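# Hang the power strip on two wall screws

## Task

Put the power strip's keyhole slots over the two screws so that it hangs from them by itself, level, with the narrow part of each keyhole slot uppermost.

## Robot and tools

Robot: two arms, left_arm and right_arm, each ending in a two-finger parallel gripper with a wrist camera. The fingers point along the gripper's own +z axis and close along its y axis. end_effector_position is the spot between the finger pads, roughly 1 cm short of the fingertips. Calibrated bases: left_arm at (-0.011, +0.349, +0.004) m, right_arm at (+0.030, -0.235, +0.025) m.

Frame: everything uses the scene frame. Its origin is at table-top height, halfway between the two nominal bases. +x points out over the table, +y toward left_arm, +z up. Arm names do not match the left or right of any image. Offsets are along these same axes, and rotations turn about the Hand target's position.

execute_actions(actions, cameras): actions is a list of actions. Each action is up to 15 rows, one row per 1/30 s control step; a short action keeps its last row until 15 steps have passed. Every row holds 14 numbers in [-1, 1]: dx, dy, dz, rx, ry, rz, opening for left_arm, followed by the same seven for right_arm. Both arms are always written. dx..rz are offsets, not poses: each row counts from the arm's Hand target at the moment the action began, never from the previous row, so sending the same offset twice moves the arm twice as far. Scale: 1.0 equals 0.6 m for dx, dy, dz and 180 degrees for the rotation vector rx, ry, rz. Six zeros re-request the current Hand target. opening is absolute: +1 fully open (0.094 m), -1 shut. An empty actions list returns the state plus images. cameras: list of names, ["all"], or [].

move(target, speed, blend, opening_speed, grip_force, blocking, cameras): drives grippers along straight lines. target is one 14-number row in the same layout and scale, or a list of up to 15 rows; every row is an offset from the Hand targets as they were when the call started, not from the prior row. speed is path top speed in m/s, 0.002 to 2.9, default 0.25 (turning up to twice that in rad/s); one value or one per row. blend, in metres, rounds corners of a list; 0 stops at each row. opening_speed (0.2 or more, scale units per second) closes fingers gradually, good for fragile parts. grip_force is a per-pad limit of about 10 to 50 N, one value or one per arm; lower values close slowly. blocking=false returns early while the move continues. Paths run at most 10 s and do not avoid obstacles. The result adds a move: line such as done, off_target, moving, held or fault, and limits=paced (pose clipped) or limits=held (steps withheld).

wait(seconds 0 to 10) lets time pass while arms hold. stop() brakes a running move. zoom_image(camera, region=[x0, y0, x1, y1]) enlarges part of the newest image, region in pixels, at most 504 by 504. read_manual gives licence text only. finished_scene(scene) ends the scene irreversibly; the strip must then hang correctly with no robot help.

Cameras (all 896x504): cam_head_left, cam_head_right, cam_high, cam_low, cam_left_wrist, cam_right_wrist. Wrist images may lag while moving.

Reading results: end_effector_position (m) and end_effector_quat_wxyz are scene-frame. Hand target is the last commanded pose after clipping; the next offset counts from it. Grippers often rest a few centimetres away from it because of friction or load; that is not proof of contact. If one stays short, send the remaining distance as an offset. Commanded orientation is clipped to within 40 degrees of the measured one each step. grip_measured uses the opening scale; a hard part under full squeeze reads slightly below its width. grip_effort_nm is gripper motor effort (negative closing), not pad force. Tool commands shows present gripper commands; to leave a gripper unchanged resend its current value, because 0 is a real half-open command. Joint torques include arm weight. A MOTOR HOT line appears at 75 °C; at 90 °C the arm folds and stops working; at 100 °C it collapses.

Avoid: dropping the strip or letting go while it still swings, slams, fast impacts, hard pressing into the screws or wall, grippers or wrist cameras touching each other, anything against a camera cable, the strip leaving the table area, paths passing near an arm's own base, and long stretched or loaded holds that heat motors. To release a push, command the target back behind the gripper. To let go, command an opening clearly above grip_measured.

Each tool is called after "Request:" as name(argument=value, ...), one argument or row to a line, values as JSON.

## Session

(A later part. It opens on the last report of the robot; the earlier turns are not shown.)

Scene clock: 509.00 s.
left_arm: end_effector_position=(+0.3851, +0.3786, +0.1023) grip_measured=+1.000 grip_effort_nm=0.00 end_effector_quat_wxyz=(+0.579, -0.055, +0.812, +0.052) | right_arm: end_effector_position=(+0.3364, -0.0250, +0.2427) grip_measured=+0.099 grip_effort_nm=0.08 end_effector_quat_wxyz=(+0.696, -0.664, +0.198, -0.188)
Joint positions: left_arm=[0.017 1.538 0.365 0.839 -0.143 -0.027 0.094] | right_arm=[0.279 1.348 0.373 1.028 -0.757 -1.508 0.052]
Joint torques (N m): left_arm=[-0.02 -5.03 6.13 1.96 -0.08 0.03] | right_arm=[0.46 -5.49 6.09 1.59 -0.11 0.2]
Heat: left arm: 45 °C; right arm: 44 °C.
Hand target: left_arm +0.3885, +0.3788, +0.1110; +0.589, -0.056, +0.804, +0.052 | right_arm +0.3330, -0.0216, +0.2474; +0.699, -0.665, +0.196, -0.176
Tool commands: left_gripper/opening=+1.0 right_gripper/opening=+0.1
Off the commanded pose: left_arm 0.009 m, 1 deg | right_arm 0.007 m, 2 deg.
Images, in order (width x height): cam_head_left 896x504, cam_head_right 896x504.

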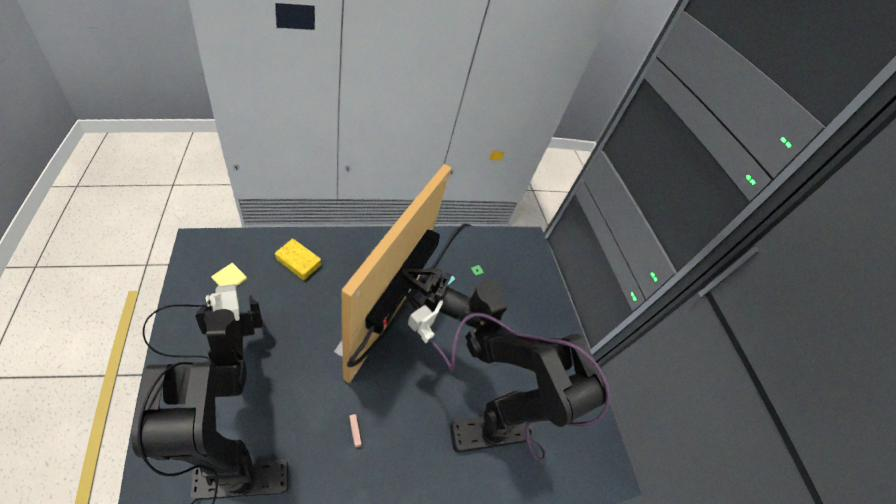

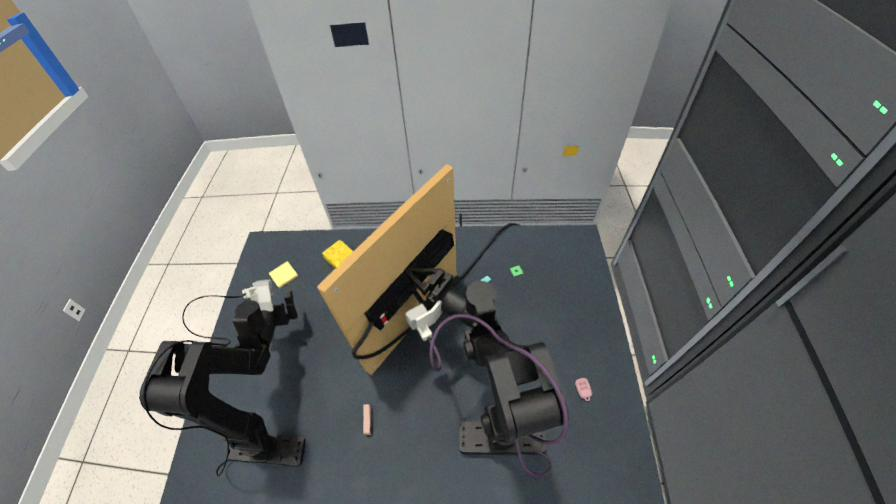

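Request:
move(
  target=[0,0,0,0,0,0,1, -0.0035,-0.001,0.0108,0.0017,-0.0061,0,0.8],
  speed=0.03,
  opening_speed=0.9,
)

Request:
move(
  target=[0,0,0,0,0,0,1, -0.0525,-0.0850,-0.001,0,0,0,0.8],
  speed=0.06,
  cameras=["cam_high","cam_right_wrist"],
)

Request:
zoom_image(
  camera="cam_high",
  region=[330, 90, 530, 230],
)

Scene clock: 512.13 s.
left_arm: end_effector_position=(+0.3851, +0.3786, +0.1023) grip_measured=+1.000 grip_effort_nm=0.00 end_effector_quat_wxyz=(+0.579, -0.055, +0.812, +0.052) | right_arm: end_effector_position=(+0.3347, -0.0252, +0.2458) grip_measured=+0.798 grip_effort_nm=0.08 end_effector_quat_wxyz=(+0.697, -0.663, +0.196, -0.188)
Joint positions: left_arm=[0.017 1.538 0.365 0.839 -0.143 -0.027 0.094] | right_arm=[0.279 1.331 0.373 1.017 -0.759 -1.506 0.084]
Joint torques (N m): left_arm=[-0.03 -5.03 6.13 1.96 -0.08 0.03] | right_arm=[0.85 -5.81 6.34 1.73 -0.17 0.22]
Heat: left arm: 45 °C; right arm: 44 °C.
Hand target: left_arm +0.3885, +0.3788, +0.1110; +0.589, -0.056, +0.804, +0.052 | right_arm +0.3309, -0.0222, +0.2538; +0.703, -0.661, +0.190, -0.181
Off the commanded pose: left_arm 0.009 m, 1 deg | right_arm 0.009 m, 1 deg.
move: done

Scene clock: 513.80 s.
left_arm: end_effector_position=(+0.3851, +0.3786, +0.1023) grip_measured=+1.000 grip_effort_nm=0.00 end_effector_quat_wxyz=(+0.579, -0.055, +0.812, +0.052) | right_arm: end_effector_position=(+0.3035, -0.0726, +0.2560) grip_measured=+0.798 grip_effort_nm=0.08 end_effector_quat_wxyz=(+0.703, -0.660, +0.183, -0.193)
Joint positions: left_arm=[0.017 1.538 0.365 0.839 -0.143 -0.027 0.094] | right_arm=[0.059 1.115 0.27 0.958 -0.99 -1.474 0.084]
Joint torques (N m): left_arm=[-0.03 -5.03 6.13 1.97 -0.08 0.03] | right_arm=[-0.5 -3.74 4.98 1.5 -0.11 0.12]
Heat: left arm: 45 °C; right arm: 44 °C.
Hand target: left_arm +0.3885, +0.3788, +0.1110; +0.589, -0.056, +0.804, +0.052 | right_arm +0.2994, -0.0732, +0.2532; +0.703, -0.661, +0.190, -0.181
Off the commanded pose: left_arm 0.009 m, 1 deg | right_arm 0.005 m, 2 deg.
move: done
camera_calibration:
cam_right_wrist: T_world_to_cam=[[-0.0307051, -0.0253242, 0.999208, -0.243466], [0.569785, -0.821787, -0.00331846, -0.195641], [0.82122, 0.569231, 0.0396624, -0.128021], [0, 0, 0, 1]] pos_world=[0.209131, -0.094067, 0.247701]
Images, in order (width x height): cam_high 896x504, cam_right_wrist 896x504.

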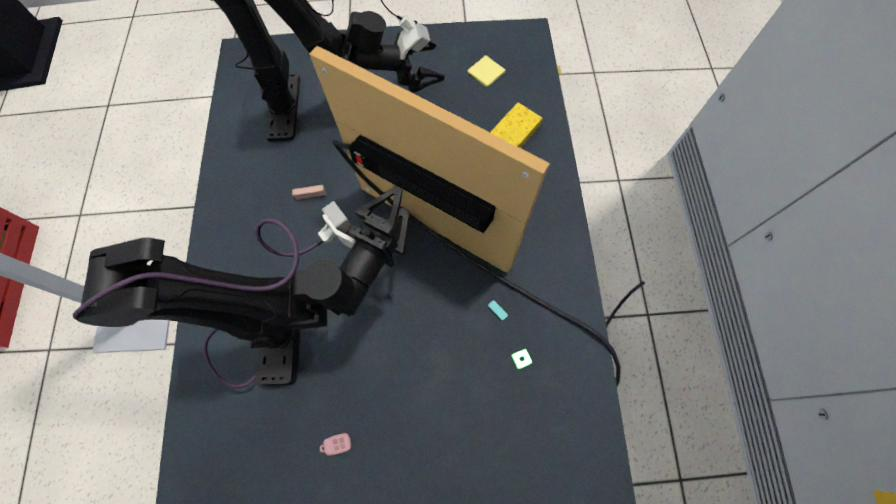

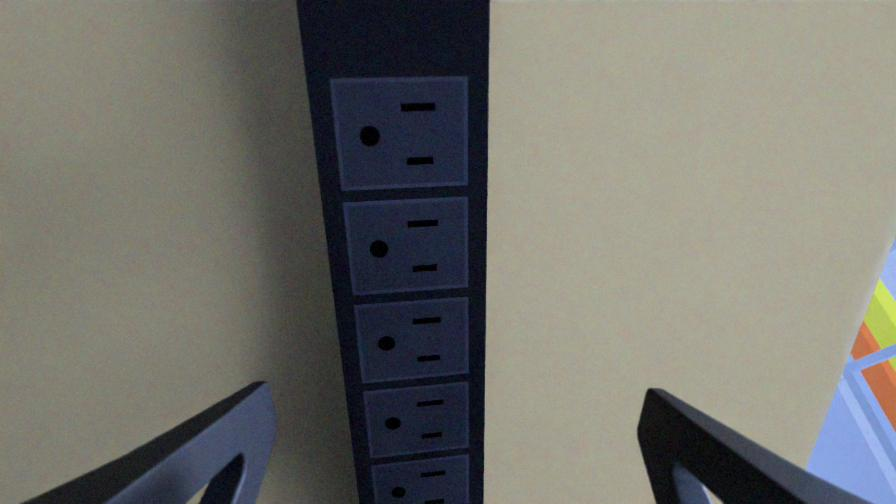

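Scaled by 2.520 from the camera's 896x504 image, which has a finer 1280x720 frame.

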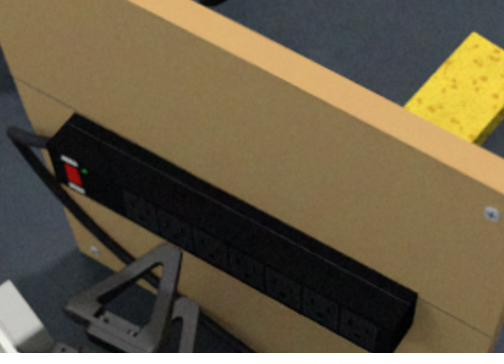

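Request:
zoom_image(
  camera="cam_high",
  region=[330, 110, 410, 180],
)

Request:
zoom_image(
  camera="cam_high",
  region=[450, 170, 530, 240],
)

Scaled by 6.300 from the camera's 896x504 image, which has a finer 1280x720 frame.

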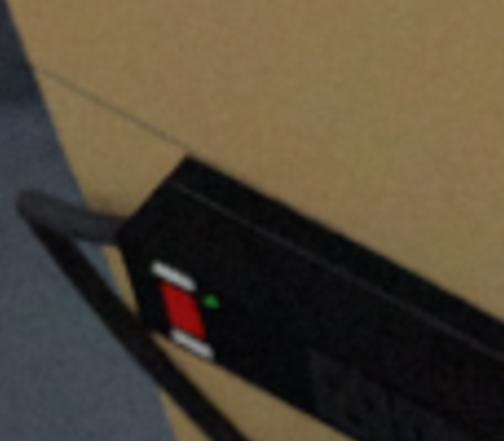

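Scaled by 6.300 from the camera's 896x504 image, which has a finer 1280x720 frame.

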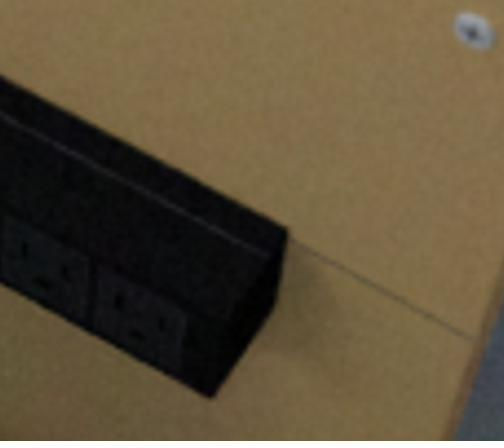

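Request:
wait(
  seconds=0,
  cameras=["cam_head_right", "cam_head_left"],
)

Request:
zoom_image(
  camera="cam_head_right",
  region=[320, 210, 500, 390],
)

Request:
zoom_image(
  camera="cam_head_left",
  region=[320, 210, 500, 390],
)

Scene clock: 520.17 s.
left_arm: end_effector_position=(+0.3851, +0.3786, +0.1023) grip_measured=+1.000 grip_effort_nm=0.00 end_effector_quat_wxyz=(+0.579, -0.055, +0.812, +0.052) | right_arm: end_effector_position=(+0.3033, -0.0726, +0.2560) grip_measured=+0.798 grip_effort_nm=0.08 end_effector_quat_wxyz=(+0.703, -0.660, +0.183, -0.193)
Joint positions: left_arm=[0.017 1.538 0.365 0.839 -0.143 -0.027 0.094] | right_arm=[0.059 1.115 0.27 0.957 -0.991 -1.474 0.084]
Joint torques (N m): left_arm=[-0.02 -5.03 6.15 1.96 -0.08 0.03] | right_arm=[-0.43 -3.73 4.97 1.52 -0.1 0.18]
Heat: left arm: 45 °C; right arm: 43 °C.
Hand target: left_arm +0.3885, +0.3788, +0.1110; +0.589, -0.056, +0.804, +0.052 | right_arm +0.2994, -0.0732, +0.2532; +0.703, -0.661, +0.190, -0.181
Tool commands: left_gripper/opening=+1.0 right_gripper/opening=+0.8
Off the commanded pose: left_arm 0.009 m, 1 deg | right_arm 0.005 m, 2 deg.
Images, in order (width x height): cam_head_left 896x504, cam_head_right 896x504.

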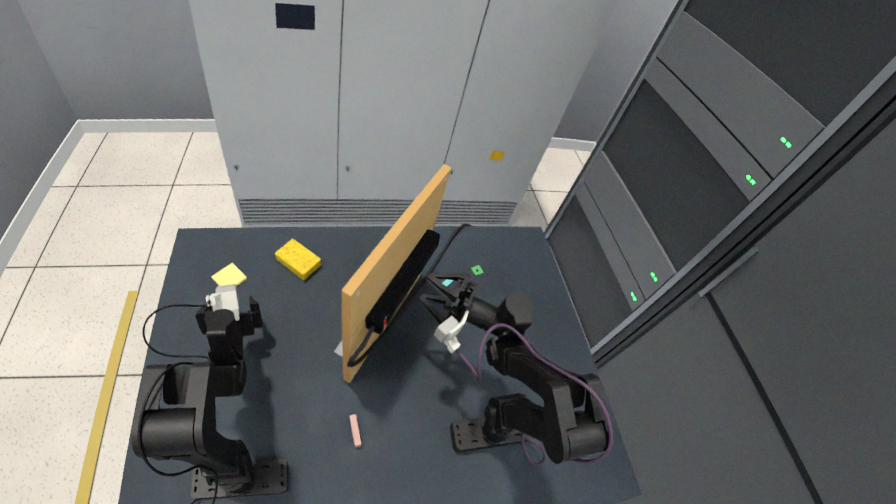

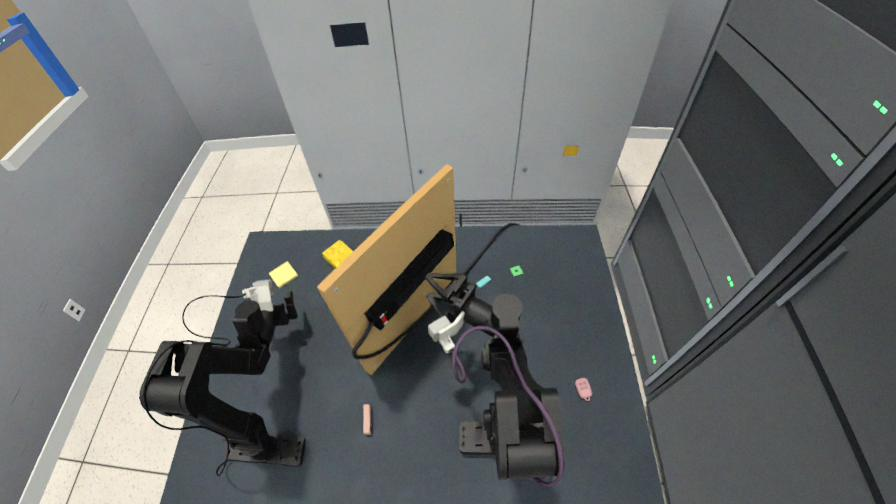

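Scaled by 2.800 from the camera's 896x504 image, which has a finer 1280x720 frame.

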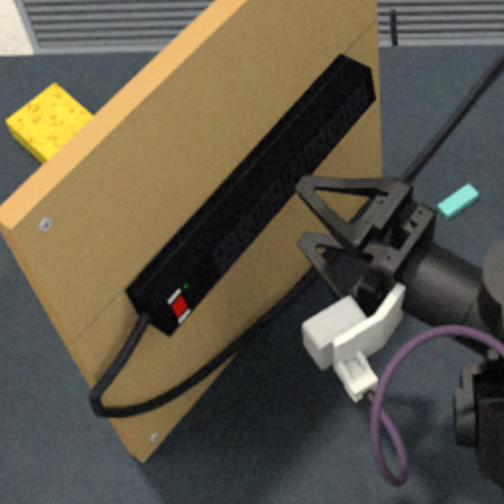

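Scaled by 2.800 from the camera's 896x504 image, which has a finer 1280x720 frame.

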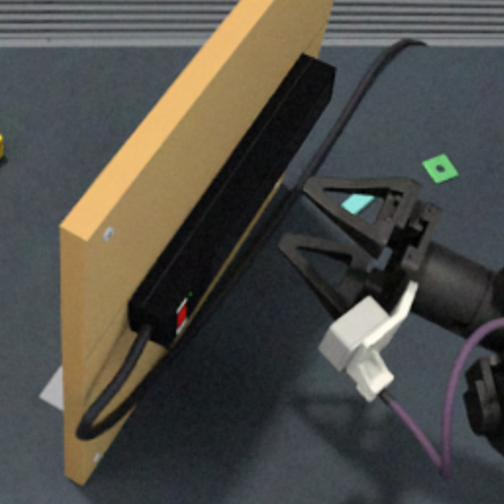

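Request:
move(
  target=[
    [0,0,0,0,0,0,1, 0.1093,-0.0763,0.0917,0,0,0,-1],
    [0,0,0,0,0,0,1, 0.1710,0.0017,0.0917,0,0,0,-1],
  ],
  speed=[0.12,0.07],
  blend=[0.01,0],
  opening_speed=1.2,
  cameras=["cam_high"],
)

Request:
zoom_image(
  camera="cam_high",
  region=[330, 110, 530, 250],
)

Scene clock: 526.23 s.
left_arm: end_effector_position=(+0.3851, +0.3786, +0.1023) grip_measured=+1.000 grip_effort_nm=0.00 end_effector_quat_wxyz=(+0.579, -0.055, +0.812, +0.052) | right_arm: end_effector_position=(+0.3964, -0.0733, +0.3041) grip_measured=-0.987 grip_effort_nm=-0.68 end_effector_quat_wxyz=(+0.703, -0.662, +0.187, -0.183)
Joint positions: left_arm=[0.017 1.538 0.365 0.839 -0.143 -0.027 0.094] | right_arm=[0.041 1.426 0.701 0.828 -1.017 -1.462 0.001]
Joint torques (N m): left_arm=[-0.03 -5.03 6.13 1.96 -0.08 0.03] | right_arm=[0.46 -4.38 8.49 1.49 0.04 0.07]
Heat: left arm: 45 °C; right arm: 43 °C.
Hand target: left_arm +0.3885, +0.3788, +0.1110; +0.589, -0.056, +0.804, +0.052 | right_arm +0.4020, -0.0722, +0.3082; +0.703, -0.661, +0.190, -0.181
Off the commanded pose: left_arm 0.009 m, 1 deg | right_arm 0.007 m, 0 deg.
move: done
Images, in order (width x height): cam_high 896x504.

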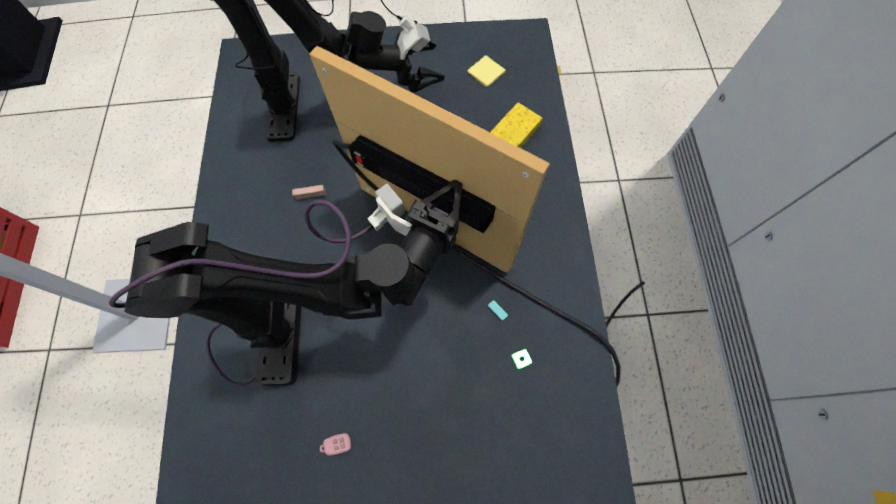

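Scaled by 2.520 from the camera's 896x504 image, which has a finer 1280x720 frame.

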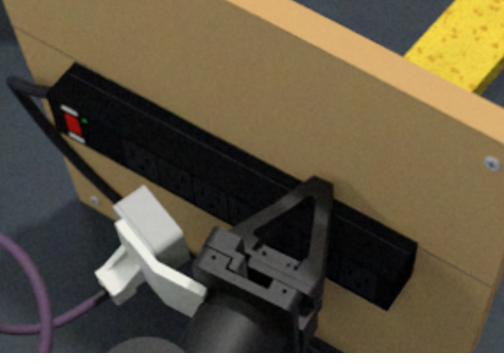

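Request:
move(
  target=[0,0,0,0,0,0,1, 0,0,-0.0383,0,0,0,-1],
  speed=0.04,
)

Scene clock: 544.17 s.
left_arm: end_effector_position=(+0.3851, +0.3786, +0.1023) grip_measured=+1.000 grip_effort_nm=0.00 end_effector_quat_wxyz=(+0.579, -0.055, +0.812, +0.052) | right_arm: end_effector_position=(+0.4017, -0.0733, +0.2913) grip_measured=-0.987 grip_effort_nm=-0.68 end_effector_quat_wxyz=(+0.703, -0.661, +0.185, -0.187)
Joint positions: left_arm=[0.017 1.538 0.365 0.839 -0.143 -0.027 0.094] | right_arm=[0.041 1.48 0.684 0.906 -1.015 -1.465 0.001]
Joint torques (N m): left_arm=[-0.03 -5.03 6.15 1.96 -0.08 0.03] | right_arm=[0.31 -4.85 5.01 1.82 0.06 0.11]
Heat: left arm: 45 °C; right arm: 43 °C.
Hand target: left_arm +0.3885, +0.3788, +0.1110; +0.589, -0.056, +0.804, +0.052 | right_arm +0.4020, -0.0722, +0.2852; +0.703, -0.661, +0.190, -0.181
Off the commanded pose: left_arm 0.009 m, 1 deg | right_arm 0.006 m, 1 deg.
move: done

Request:
move(
  target=[0,0,0,0,0,0,1, 0,0,-0.0167,0,0,0,-1],
  speed=0.03,
)

Scene clock: 550.17 s.
left_arm: end_effector_position=(+0.3851, +0.3786, +0.1023) grip_measured=+1.000 grip_effort_nm=0.00 end_effector_quat_wxyz=(+0.579, -0.055, +0.812, +0.052) | right_arm: end_effector_position=(+0.4019, -0.0733, +0.2822) grip_measured=-0.987 grip_effort_nm=-0.68 end_effector_quat_wxyz=(+0.703, -0.661, +0.184, -0.188)
Joint positions: left_arm=[0.017 1.538 0.365 0.839 -0.143 -0.027 0.094] | right_arm=[0.041 1.506 0.662 0.956 -1.015 -1.465 0.001]
Joint torques (N m): left_arm=[-0.03 -5.03 6.15 1.96 -0.08 0.03] | right_arm=[0.17 -4.6 4.81 1.79 0.07 0.07]
Heat: left arm: 45 °C; right arm: 42 °C.
Hand target: left_arm +0.3885, +0.3788, +0.1110; +0.589, -0.056, +0.804, +0.052 | right_arm +0.4020, -0.0722, +0.2751; +0.703, -0.661, +0.190, -0.181
Off the commanded pose: left_arm 0.009 m, 1 deg | right_arm 0.007 m, 1 deg.
move: done

Request:
move(
  target=[0,0,0,0,0,0,1, 0,0,-0.0133,0,0,0,-1],
  speed=0.02,
  cameras=["cam_high"],
)

Request:
zoom_image(
  camera="cam_high",
  region=[330, 110, 530, 250],
)

Scene clock: 551.57 s.
left_arm: end_effector_position=(+0.3851, +0.3786, +0.1023) grip_measured=+1.000 grip_effort_nm=0.00 end_effector_quat_wxyz=(+0.579, -0.055, +0.812, +0.052) | right_arm: end_effector_position=(+0.4014, -0.0734, +0.2802) grip_measured=-0.987 grip_effort_nm=-0.68 end_effector_quat_wxyz=(+0.706, -0.658, +0.174, -0.197)
Joint positions: left_arm=[0.017 1.538 0.365 0.839 -0.143 -0.027 0.094] | right_arm=[0.041 1.524 0.648 1.015 -1.015 -1.466 0.001]
Joint torques (N m): left_arm=[-0.02 -5.03 6.13 1.96 -0.08 0.03] | right_arm=[0.32 -4.34 4.27 1.62 0.1 0.11]
Heat: left arm: 45 °C; right arm: 42 °C.
Hand target: left_arm +0.3885, +0.3788, +0.1110; +0.589, -0.056, +0.804, +0.052 | right_arm +0.4020, -0.0722, +0.2673; +0.703, -0.661, +0.190, -0.181
Off the commanded pose: left_arm 0.009 m, 1 deg | right_arm 0.013 m, 3 deg.
move: off_target (right_arm)
Images, in order (width x height): cam_high 896x504.

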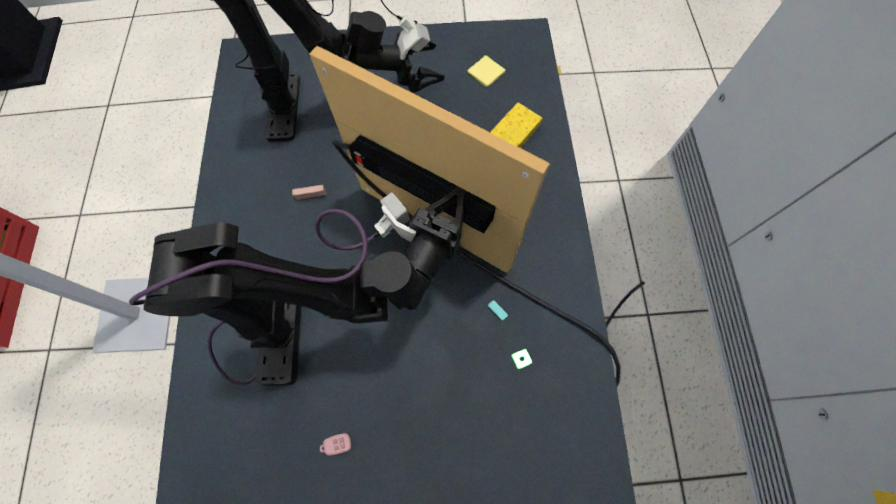

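Scaled by 2.520 from the camera's 896x504 image, which has a finer 1280x720 frame.

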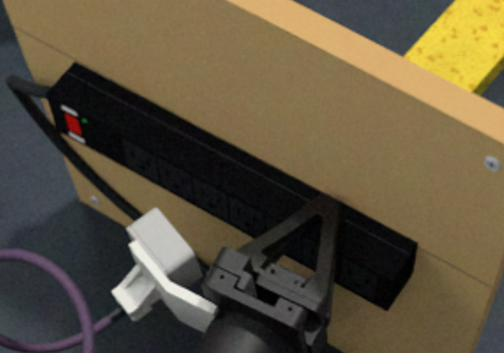

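Request:
move(
  target=[0,0,0,0,0,0,1, 0,0,-0.0083,-0.0087,0.0322,0,-1],
  speed=0.03,
  cameras=["cam_high"],
)

Request:
zoom_image(
  camera="cam_high",
  region=[330, 110, 530, 250],
)

Scene clock: 555.50 s.
left_arm: end_effector_position=(+0.3851, +0.3786, +0.1023) grip_measured=+1.000 grip_effort_nm=0.01 end_effector_quat_wxyz=(+0.579, -0.055, +0.812, +0.052) | right_arm: end_effector_position=(+0.4015, -0.0736, +0.2717) grip_measured=-0.987 grip_effort_nm=-0.68 end_effector_quat_wxyz=(+0.692, -0.671, +0.196, -0.180)
Joint positions: left_arm=[0.017 1.538 0.365 0.839 -0.143 -0.027 0.094] | right_arm=[0.041 1.497 0.658 0.883 -1.012 -1.504 0.001]
Joint torques (N m): left_arm=[-0.02 -5.01 6.13 1.97 -0.08 0.03] | right_arm=[0.53 -6.22 6.38 0.91 0 0.16]
Heat: left arm: 45 °C; right arm: 42 °C.
Hand target: left_arm +0.3885, +0.3788, +0.1110; +0.589, -0.056, +0.804, +0.052 | right_arm +0.4020, -0.0722, +0.2623; +0.683, -0.679, +0.223, -0.150
Off the commanded pose: left_arm 0.009 m, 1 deg | right_arm 0.010 m, 5 deg.
move: off_target (right_arm)
Images, in order (width x height): cam_high 896x504.

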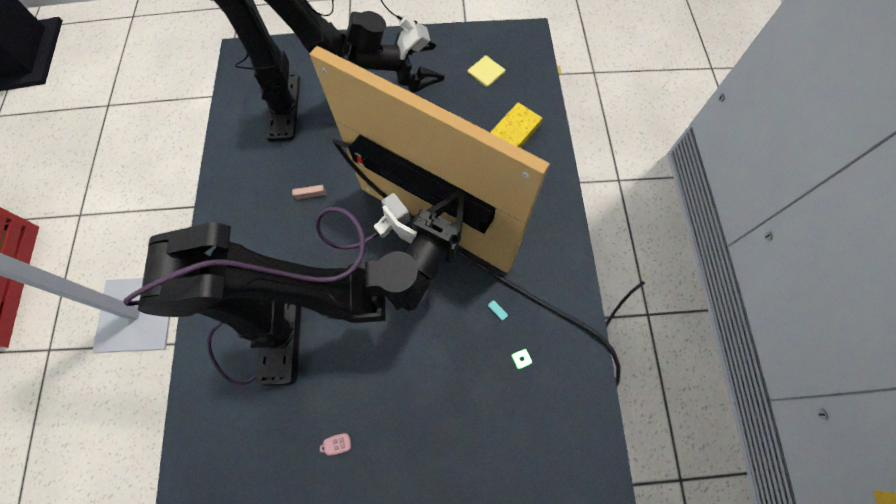

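Scaled by 2.520 from the camera's 896x504 image, which has a finer 1280x720 frame.

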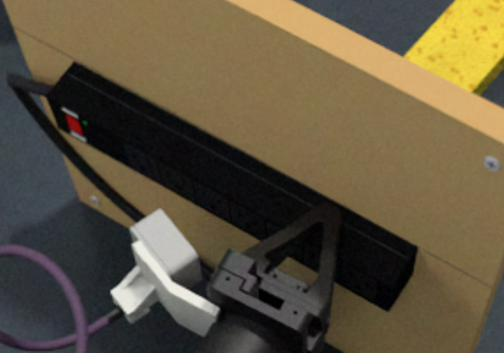

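Request:
move(
  target=[0,0,0,0,0,0,1, 0,0,0.0333,0.0087,-0.0322,0,-1],
  speed=0.02,
  cameras=["cam_high"],
)

Request:
zoom_image(
  camera="cam_high",
  region=[330, 110, 530, 250],
)

Scene clock: 559.20 s.
left_arm: end_effector_position=(+0.3851, +0.3786, +0.1023) grip_measured=+1.000 grip_effort_nm=0.00 end_effector_quat_wxyz=(+0.579, -0.055, +0.812, +0.052) | right_arm: end_effector_position=(+0.4011, -0.0737, +0.2781) grip_measured=-0.987 grip_effort_nm=-0.67 end_effector_quat_wxyz=(+0.699, -0.664, +0.192, -0.183)
Joint positions: left_arm=[0.017 1.538 0.365 0.839 -0.143 -0.027 0.094] | right_arm=[0.041 1.497 0.658 0.922 -1.012 -1.475 0.001]
Joint torques (N m): left_arm=[-0.02 -5.03 6.15 1.96 -0.08 0.03] | right_arm=[0.34 -5.55 6.43 1.82 0.06 0.14]
Heat: left arm: 45 °C; right arm: 42 °C.
Hand target: left_arm +0.3885, +0.3788, +0.1110; +0.589, -0.056, +0.804, +0.052 | right_arm +0.4020, -0.0722, +0.2822; +0.703, -0.661, +0.190, -0.181
Off the commanded pose: left_arm 0.009 m, 1 deg | right_arm 0.004 m, 1 deg.
move: done
Images, in order (width x height): cam_high 896x504.

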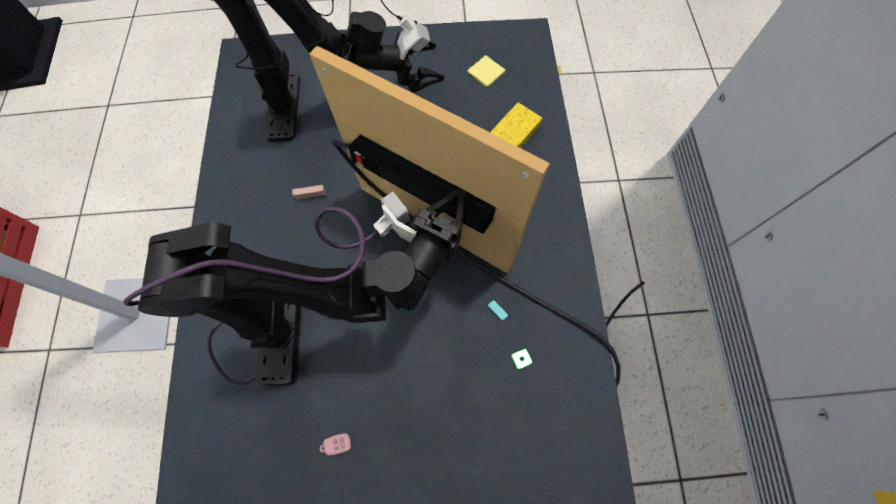

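Scaled by 2.520 from the camera's 896x504 image, which has a finer 1280x720 frame.

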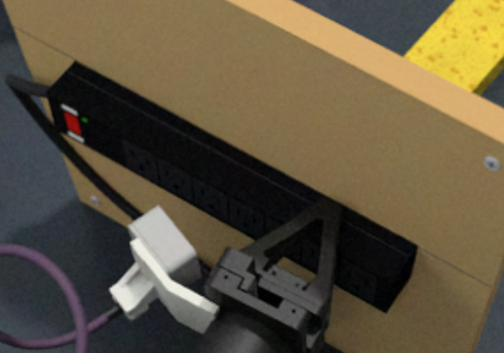

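Request:
move(
  target=[0,0,0,0,0,0,1, 0,0,0.04,0,0,0,-1],
  speed=0.04,
  cameras=["cam_high"],
)

Request:
zoom_image(
  camera="cam_high",
  region=[450, 170, 530, 240],
)

Request:
zoom_image(
  camera="cam_high",
  region=[330, 110, 410, 180],
)

Scene clock: 561.13 s.
left_arm: end_effector_position=(+0.3851, +0.3786, +0.1023) grip_measured=+1.000 grip_effort_nm=0.00 end_effector_quat_wxyz=(+0.579, -0.055, +0.812, +0.052) | right_arm: end_effector_position=(+0.4030, -0.0736, +0.2900) grip_measured=-0.987 grip_effort_nm=-0.67 end_effector_quat_wxyz=(+0.698, -0.665, +0.198, -0.176)
Joint positions: left_arm=[0.017 1.538 0.365 0.839 -0.143 -0.027 0.094] | right_arm=[0.041 1.468 0.698 0.841 -1.012 -1.469 0.001]
Joint torques (N m): left_arm=[-0.03 -5.01 6.13 1.96 -0.08 0.03] | right_arm=[0.38 -8.1 8.27 1.53 0.06 0.13]
Heat: left arm: 45 °C; right arm: 43 °C.
Hand target: left_arm +0.3885, +0.3788, +0.1110; +0.589, -0.056, +0.804, +0.052 | right_arm +0.4020, -0.0722, +0.3062; +0.703, -0.661, +0.190, -0.181
Off the commanded pose: left_arm 0.009 m, 1 deg | right_arm 0.016 m, 1 deg.
move: off_target (right_arm)
Images, in order (width x height): cam_high 896x504.

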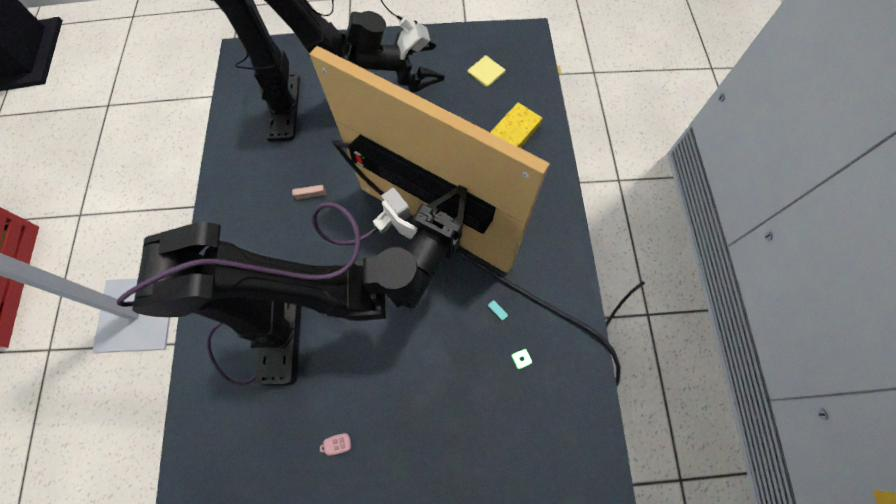

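Scaled by 6.300 from the camera's 896x504 image, which has a finer 1280x720 frame.

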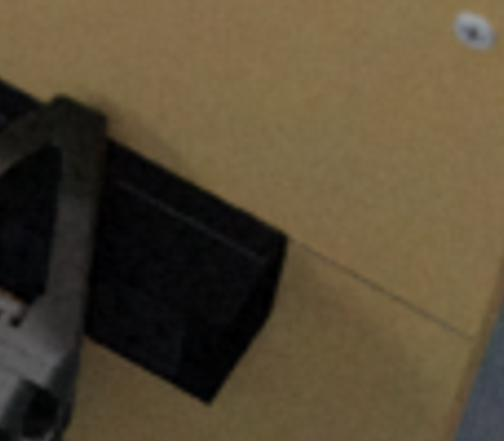

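Scaled by 6.300 from the camera's 896x504 image, which has a finer 1280x720 frame.

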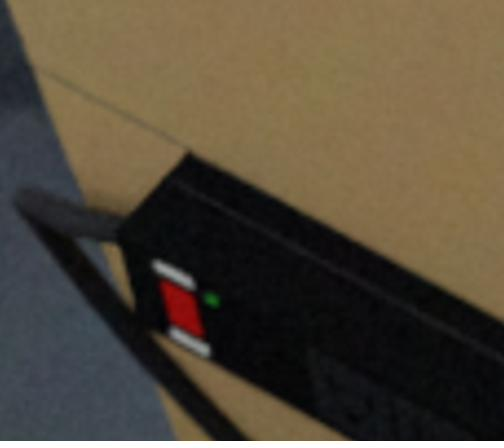

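Request:
move(
  target=[
    [0,0,0,0,0,0,1, 0,0,0.05,0,0,0,-1],
    [0,0,0,0,0,0,1, -0.0900,-0.1300,0.0667,0,0,0,-1],
  ],
  speed=[0.08,0.12],
  blend=[0.01,0],
  cameras=["cam_high"],
)

Request:
zoom_image(
  camera="cam_high",
  region=[450, 170, 530, 240],
)

Request:
zoom_image(
  camera="cam_high",
  region=[330, 110, 410, 180],
)

Scene clock: 564.20 s.
left_arm: end_effector_position=(+0.3851, +0.3786, +0.1023) grip_measured=+1.000 grip_effort_nm=0.00 end_effector_quat_wxyz=(+0.579, -0.055, +0.812, +0.052) | right_arm: end_effector_position=(+0.3536, -0.1510, +0.3451) grip_measured=-0.987 grip_effort_nm=-0.67 end_effector_quat_wxyz=(+0.701, -0.661, +0.193, -0.183)
Joint positions: left_arm=[0.017 1.538 0.365 0.839 -0.143 -0.027 0.094] | right_arm=[-0.279 1.224 0.701 0.731 -1.325 -1.34 0.001]
Joint torques (N m): left_arm=[-0.03 -5.03 6.13 1.96 -0.09 0.03] | right_arm=[-0.5 -5.26 5.15 1.56 -0.05 0.2]
Heat: left arm: 45 °C; right arm: 43 °C.
Hand target: left_arm +0.3885, +0.3788, +0.1110; +0.589, -0.056, +0.804, +0.052 | right_arm +0.3480, -0.1502, +0.3461; +0.703, -0.661, +0.190, -0.181
Off the commanded pose: left_arm 0.009 m, 1 deg | right_arm 0.006 m, 0 deg.
move: done
Images, in order (width x height): cam_high 896x504.

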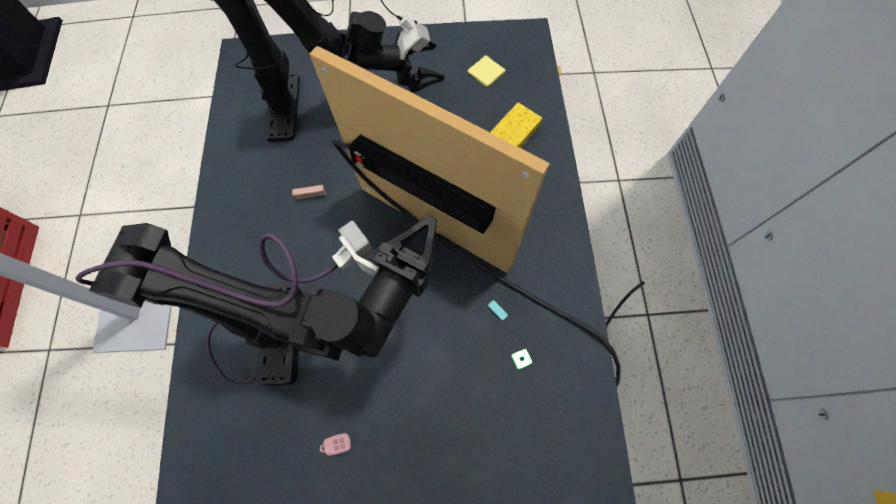

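Scaled by 6.300 from the camera's 896x504 image, which has a finer 1280x720 frame.

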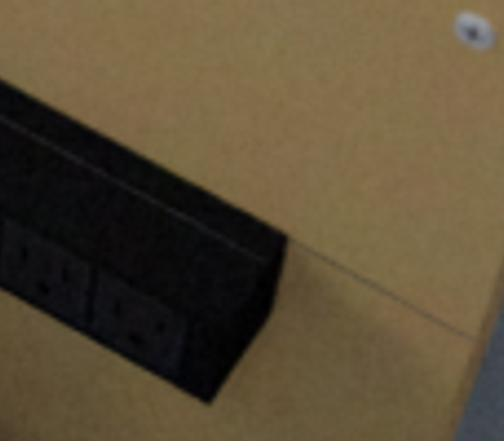

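Scaled by 6.300 from the camera's 896x504 image, which has a finer 1280x720 frame.

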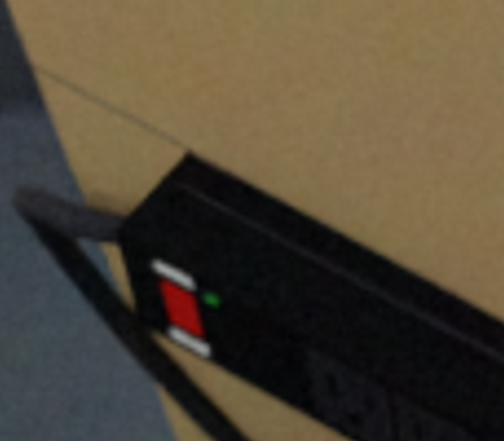

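Request:
finished_scene(
  scene=2,
)

The scene is finished: the task was done.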